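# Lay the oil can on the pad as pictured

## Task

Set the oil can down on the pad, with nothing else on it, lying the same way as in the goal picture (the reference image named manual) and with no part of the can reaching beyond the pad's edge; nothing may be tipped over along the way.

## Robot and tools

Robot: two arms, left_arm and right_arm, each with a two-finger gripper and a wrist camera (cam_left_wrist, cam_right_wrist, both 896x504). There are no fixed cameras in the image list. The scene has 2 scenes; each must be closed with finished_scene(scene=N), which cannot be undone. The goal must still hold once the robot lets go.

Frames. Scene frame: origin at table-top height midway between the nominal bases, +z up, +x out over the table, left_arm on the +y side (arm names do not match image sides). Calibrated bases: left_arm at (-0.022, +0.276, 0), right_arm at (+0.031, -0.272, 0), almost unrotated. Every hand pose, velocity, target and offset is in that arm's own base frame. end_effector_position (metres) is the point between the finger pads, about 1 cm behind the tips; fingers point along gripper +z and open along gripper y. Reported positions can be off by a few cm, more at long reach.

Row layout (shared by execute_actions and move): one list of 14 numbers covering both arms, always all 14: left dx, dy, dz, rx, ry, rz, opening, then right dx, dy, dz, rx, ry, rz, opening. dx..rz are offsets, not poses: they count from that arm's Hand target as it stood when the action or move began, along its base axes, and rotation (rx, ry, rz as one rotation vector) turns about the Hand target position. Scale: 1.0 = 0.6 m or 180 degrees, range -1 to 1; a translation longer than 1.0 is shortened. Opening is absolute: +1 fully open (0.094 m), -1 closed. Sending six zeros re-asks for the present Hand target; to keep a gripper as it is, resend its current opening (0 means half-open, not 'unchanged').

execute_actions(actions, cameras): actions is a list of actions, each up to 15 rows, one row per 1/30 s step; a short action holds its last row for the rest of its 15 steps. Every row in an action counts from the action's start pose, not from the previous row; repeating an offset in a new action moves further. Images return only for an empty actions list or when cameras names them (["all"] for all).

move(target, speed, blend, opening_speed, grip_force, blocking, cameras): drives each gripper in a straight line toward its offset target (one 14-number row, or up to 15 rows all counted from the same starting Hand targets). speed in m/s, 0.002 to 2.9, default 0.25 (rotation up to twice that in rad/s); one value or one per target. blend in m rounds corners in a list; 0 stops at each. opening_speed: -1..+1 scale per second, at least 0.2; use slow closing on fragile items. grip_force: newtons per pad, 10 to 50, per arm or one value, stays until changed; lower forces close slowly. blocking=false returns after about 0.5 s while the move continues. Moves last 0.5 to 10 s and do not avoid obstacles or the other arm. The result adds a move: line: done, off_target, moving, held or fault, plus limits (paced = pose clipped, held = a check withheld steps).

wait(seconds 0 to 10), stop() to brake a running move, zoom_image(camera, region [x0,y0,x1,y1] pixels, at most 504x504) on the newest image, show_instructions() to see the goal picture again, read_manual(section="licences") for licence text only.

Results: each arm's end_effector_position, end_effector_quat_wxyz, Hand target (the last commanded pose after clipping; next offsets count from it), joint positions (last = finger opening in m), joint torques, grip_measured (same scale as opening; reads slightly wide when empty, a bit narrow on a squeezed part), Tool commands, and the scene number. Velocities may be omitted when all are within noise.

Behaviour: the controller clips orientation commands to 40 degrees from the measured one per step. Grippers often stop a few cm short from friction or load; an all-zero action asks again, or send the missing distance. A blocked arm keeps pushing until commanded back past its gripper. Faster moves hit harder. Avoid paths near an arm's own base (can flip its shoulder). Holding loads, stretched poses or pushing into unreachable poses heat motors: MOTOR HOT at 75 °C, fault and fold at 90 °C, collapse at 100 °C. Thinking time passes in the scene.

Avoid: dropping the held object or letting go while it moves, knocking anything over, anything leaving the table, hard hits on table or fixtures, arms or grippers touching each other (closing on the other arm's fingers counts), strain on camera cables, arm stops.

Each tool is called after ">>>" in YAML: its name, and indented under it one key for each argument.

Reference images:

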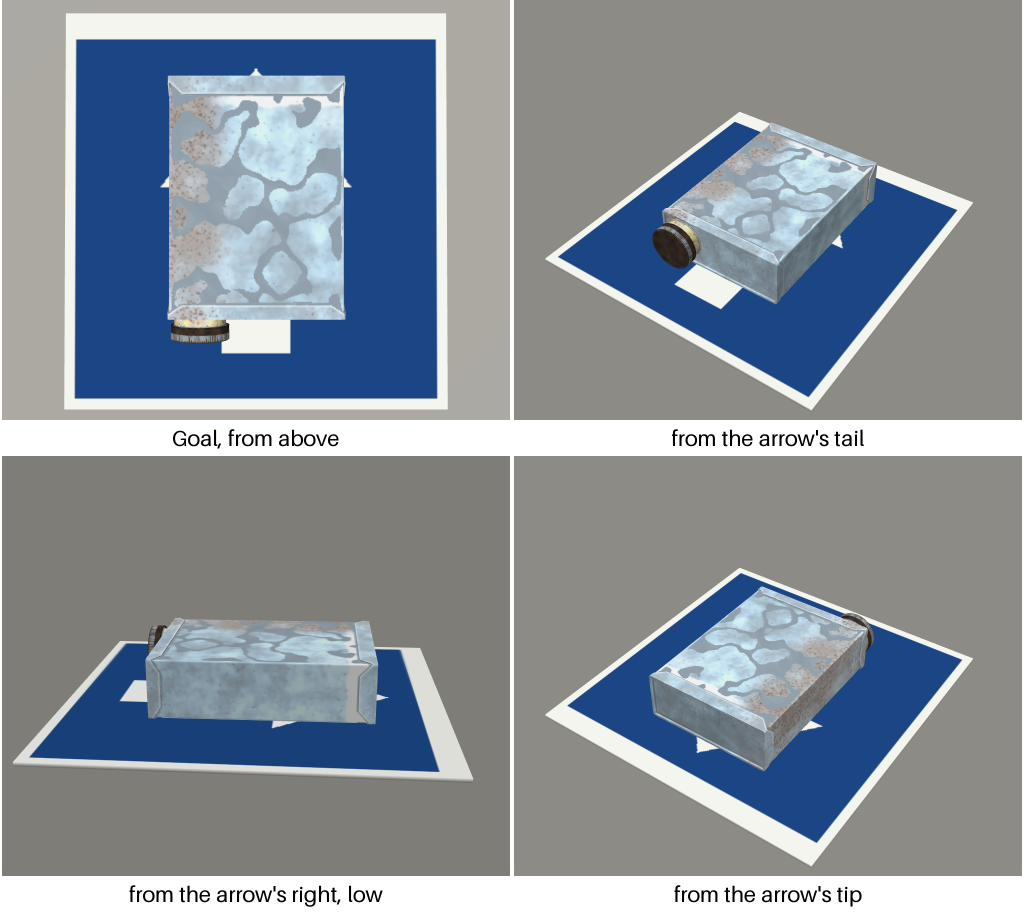

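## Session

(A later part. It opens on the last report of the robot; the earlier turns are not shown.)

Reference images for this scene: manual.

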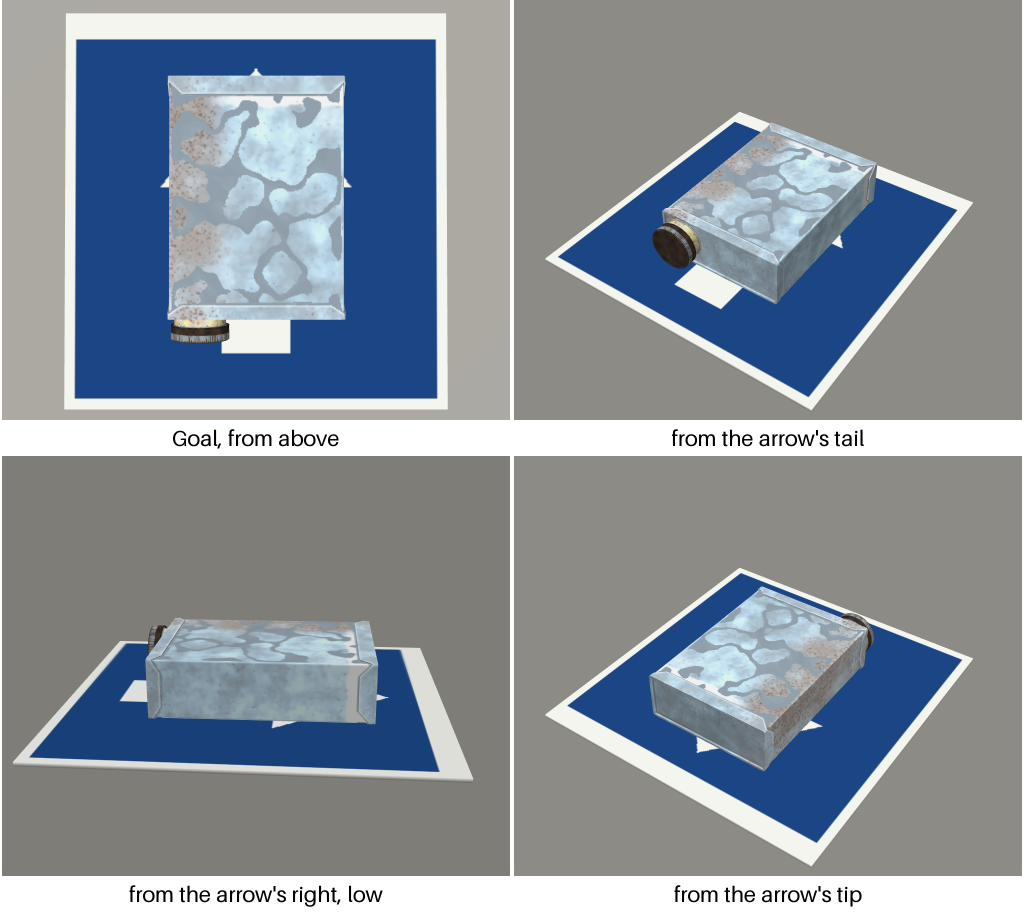

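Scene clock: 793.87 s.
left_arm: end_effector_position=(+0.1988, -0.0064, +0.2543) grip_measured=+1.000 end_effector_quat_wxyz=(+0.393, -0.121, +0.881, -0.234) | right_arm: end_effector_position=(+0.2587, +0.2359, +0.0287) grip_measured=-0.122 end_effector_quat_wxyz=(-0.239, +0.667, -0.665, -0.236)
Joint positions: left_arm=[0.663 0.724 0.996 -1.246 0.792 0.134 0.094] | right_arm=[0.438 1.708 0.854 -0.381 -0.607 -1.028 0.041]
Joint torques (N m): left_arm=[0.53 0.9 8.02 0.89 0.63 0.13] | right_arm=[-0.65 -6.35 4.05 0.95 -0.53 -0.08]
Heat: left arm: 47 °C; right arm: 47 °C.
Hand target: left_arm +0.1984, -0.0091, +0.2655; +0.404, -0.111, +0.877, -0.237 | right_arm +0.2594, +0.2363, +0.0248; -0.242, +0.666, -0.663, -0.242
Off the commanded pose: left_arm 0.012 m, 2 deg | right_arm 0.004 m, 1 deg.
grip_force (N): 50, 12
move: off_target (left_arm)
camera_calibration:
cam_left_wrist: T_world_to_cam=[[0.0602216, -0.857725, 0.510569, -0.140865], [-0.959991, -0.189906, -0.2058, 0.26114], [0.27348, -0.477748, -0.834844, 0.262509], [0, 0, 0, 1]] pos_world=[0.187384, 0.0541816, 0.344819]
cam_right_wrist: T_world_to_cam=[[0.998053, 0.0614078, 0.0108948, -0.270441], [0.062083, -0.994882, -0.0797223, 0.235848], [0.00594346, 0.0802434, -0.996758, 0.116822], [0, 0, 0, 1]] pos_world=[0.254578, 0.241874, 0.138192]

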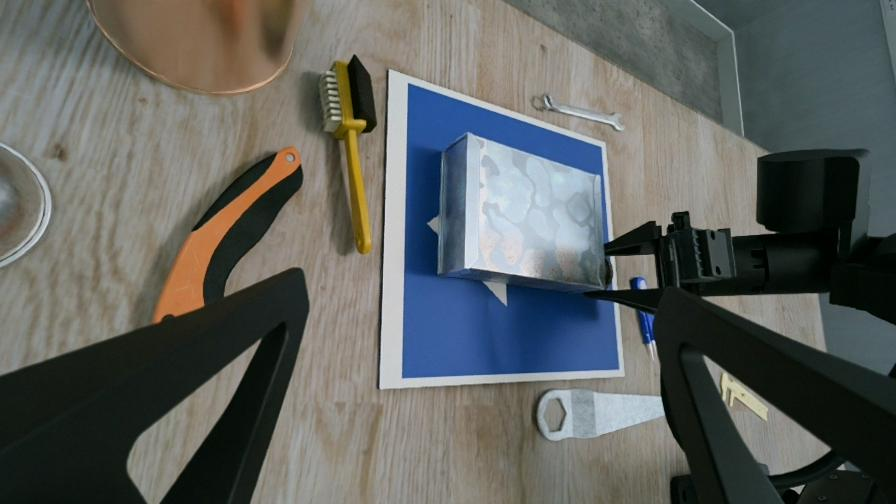

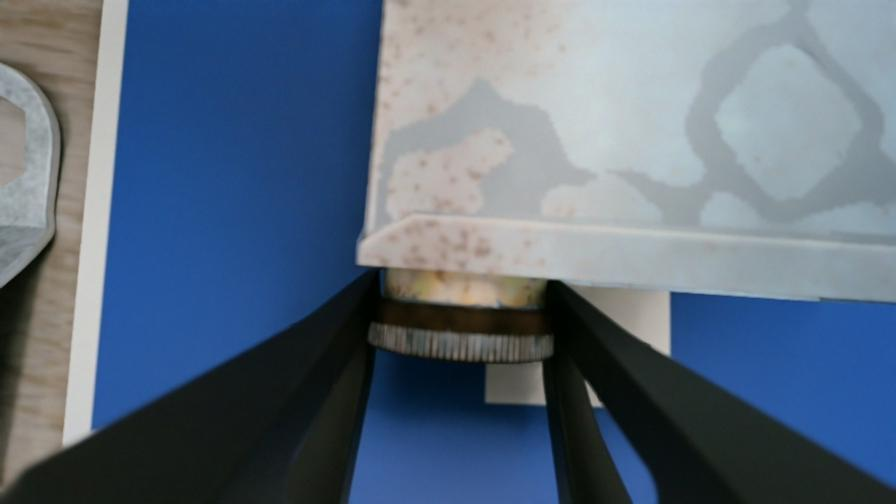

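>>> move:
  target: [0, 0, 0, 0, 0, 0, 1, 0, 0, -0.013, 0, 0, 0, -0.2]
  speed: 0.03
  grip_force: [50, 12]
  cameras: ["cam_right_wrist"]

Scene clock: 799.27 s.
left_arm: end_effector_position=(+0.1988, -0.0064, +0.2543) grip_measured=+1.000 end_effector_quat_wxyz=(+0.393, -0.121, +0.881, -0.234) | right_arm: end_effector_position=(+0.2602, +0.2403, +0.0281) grip_measured=-0.122 end_effector_quat_wxyz=(-0.250, +0.667, -0.659, -0.243)
Joint positions: left_arm=[0.663 0.724 0.996 -1.246 0.792 0.134 0.094] | right_arm=[0.437 1.719 0.846 -0.341 -0.632 -1.028 0.041]
Joint torques (N m): left_arm=[0.53 0.9 8.02 0.89 0.64 0.14] | right_arm=[-0.58 -5.71 3.45 0.94 -0.26 -0.06]
Heat: left arm: 47 °C; right arm: 46 °C.
Hand target: left_arm +0.1984, -0.0091, +0.2655; +0.404, -0.111, +0.877, -0.237 | right_arm +0.2593, +0.2363, +0.0169; -0.241, +0.666, -0.663, -0.242
Off the commanded pose: left_arm 0.012 m, 2 deg | right_arm 0.012 m, 1 deg.
grip_force (N): 50, 12
move: off_target (left_arm, right_arm)
camera_calibration:
cam_right_wrist: T_world_to_cam=[[0.99744, 0.0684531, 0.0206972, -0.274004], [0.0702991, -0.991651, -0.108104, 0.237947], [0.0131244, 0.109282, -0.993924, 0.106831], [0, 0, 0, 1]] pos_world=[0.255173, 0.243042, 0.137576]
Images, in order (width x height): cam_right_wrist 896x504.

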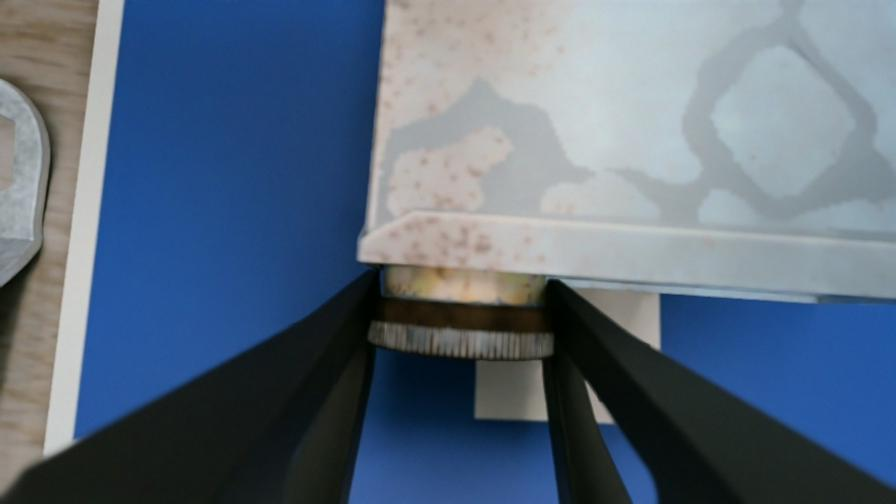

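>>> move:
  target:
    - [0, 0, 0, 0, 0, 0, 1, 0.001, 0.004, 0.014, 0, 0, 0, -0.2]
    - [0, 0, 0, 0, 0, 0, 1, 0.001, 0.004, 0.014, 0, 0, 0, 0.4]
  speed: 0.05
  opening_speed: 0.4
  cameras: ["cam_right_wrist"]

Scene clock: 805.43 s.
left_arm: end_effector_position=(+0.1988, -0.0064, +0.2543) grip_measured=+1.000 end_effector_quat_wxyz=(+0.393, -0.121, +0.881, -0.234) | right_arm: end_effector_position=(+0.2626, +0.2370, +0.0254) grip_measured=+0.398 end_effector_quat_wxyz=(-0.247, +0.668, -0.663, -0.231)
Joint positions: left_arm=[0.663 0.724 0.996 -1.246 0.792 0.134 0.094] | right_arm=[0.437 1.719 0.846 -0.342 -0.605 -1.028 0.066]
Joint torques (N m): left_arm=[0.53 0.88 8.03 0.89 0.64 0.13] | right_arm=[0.12 -7.09 5.04 0.6 -0.53 0.03]
Heat: left arm: 47 °C; right arm: 46 °C.
Hand target: left_arm +0.1984, -0.0091, +0.2655; +0.404, -0.111, +0.877, -0.237 | right_arm +0.2599, +0.2388, +0.0254; -0.242, +0.666, -0.663, -0.242
Off the commanded pose: left_arm 0.012 m, 2 deg | right_arm 0.003 m, 1 deg.
grip_force (N): 50, 12
move: off_target (left_arm)
camera_calibration:
cam_right_wrist: T_world_to_cam=[[0.99782, 0.0592801, 0.0290015, -0.274267], [0.0615344, -0.994542, -0.0842607, 0.236613], [0.0238482, 0.0858617, -0.996022, 0.107349], [0, 0, 0, 1]] pos_world=[0.256549, 0.242363, 0.134813]
Images, in order (width x height): cam_right_wrist 896x504.

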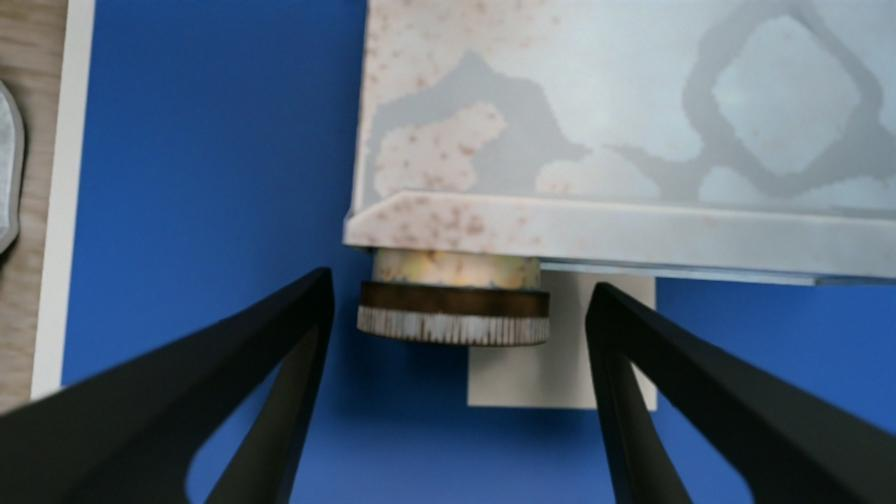

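>>> move:
  target:
    - [0, 0, 0, 0, 0, 0, 1, 0, -0.10, 0.12, 0, 0, 0, 0.5]
    - [0, 0, 0, 0, 0, 0, 1, 0.0, -0.15, 0.32, 0, 0, 0, 0.5]
  speed: [0.1, 0.2]
  blend: 0.02
  cameras: ["all"]

Scene clock: 811.17 s.
left_arm: end_effector_position=(+0.1988, -0.0064, +0.2543) grip_measured=+1.000 end_effector_quat_wxyz=(+0.393, -0.121, +0.881, -0.234) | right_arm: end_effector_position=(+0.2611, +0.1465, +0.2095) grip_measured=+0.498 end_effector_quat_wxyz=(-0.234, +0.668, -0.668, -0.229)
Joint positions: left_arm=[0.663 0.724 0.996 -1.246 0.792 0.134 0.094] | right_arm=[0.129 1.516 1.43 -1.375 -0.661 -1.405 0.07]
Joint torques (N m): left_arm=[0.53 0.9 8.03 0.89 0.64 0.13] | right_arm=[-0.69 -6.04 6.76 0.18 -0.75 -0.1]
Heat: left arm: 47 °C; right arm: 45 °C.
Hand target: left_arm +0.1984, -0.0091, +0.2655; +0.404, -0.111, +0.877, -0.237 | right_arm +0.2600, +0.1488, +0.2175; -0.242, +0.666, -0.663, -0.241
Off the commanded pose: left_arm 0.012 m, 2 deg | right_arm 0.008 m, 2 deg.
grip_force (N): 50, 12
move: off_target (left_arm)
camera_calibration:
cam_left_wrist: T_world_to_cam=[[0.0602216, -0.857725, 0.510569, -0.140865], [-0.959991, -0.189906, -0.2058, 0.26114], [0.27348, -0.477748, -0.834844, 0.262509], [0, 0, 0, 1]] pos_world=[0.187384, 0.0541816, 0.344819]
cam_right_wrist: T_world_to_cam=[[0.998141, 0.0597311, 0.0121273, -0.269372], [0.0603891, -0.996111, -0.0641492, 0.15854], [0.00824846, 0.0647623, -0.997867, 0.306025], [0, 0, 0, 1]] pos_world=[0.256773, 0.154195, 0.31881]

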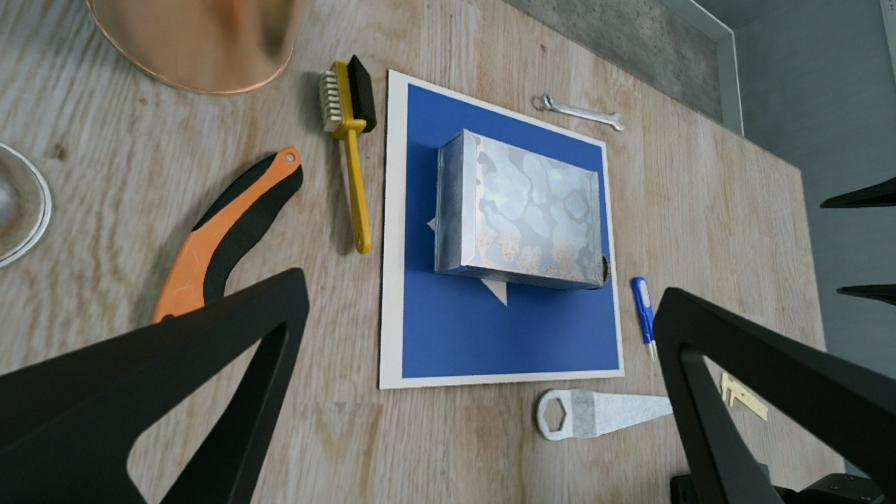

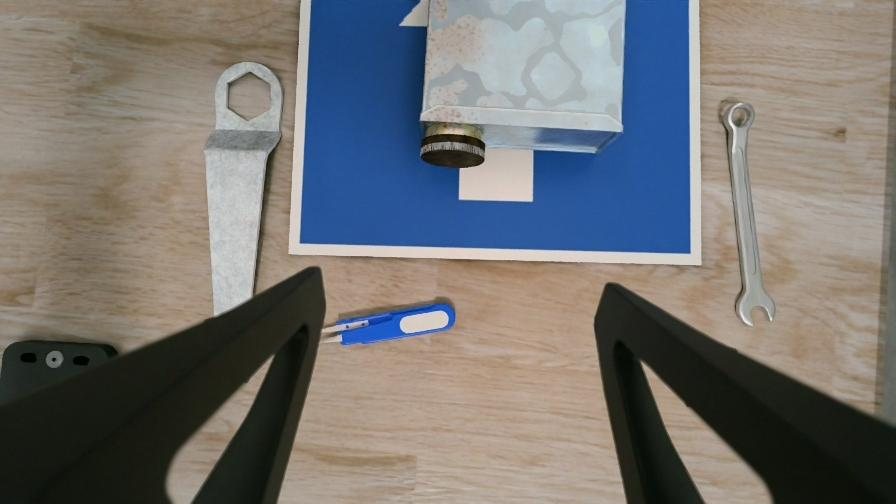

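>>> finished_scene:
  scene: 1

The scene is finished: the task was done.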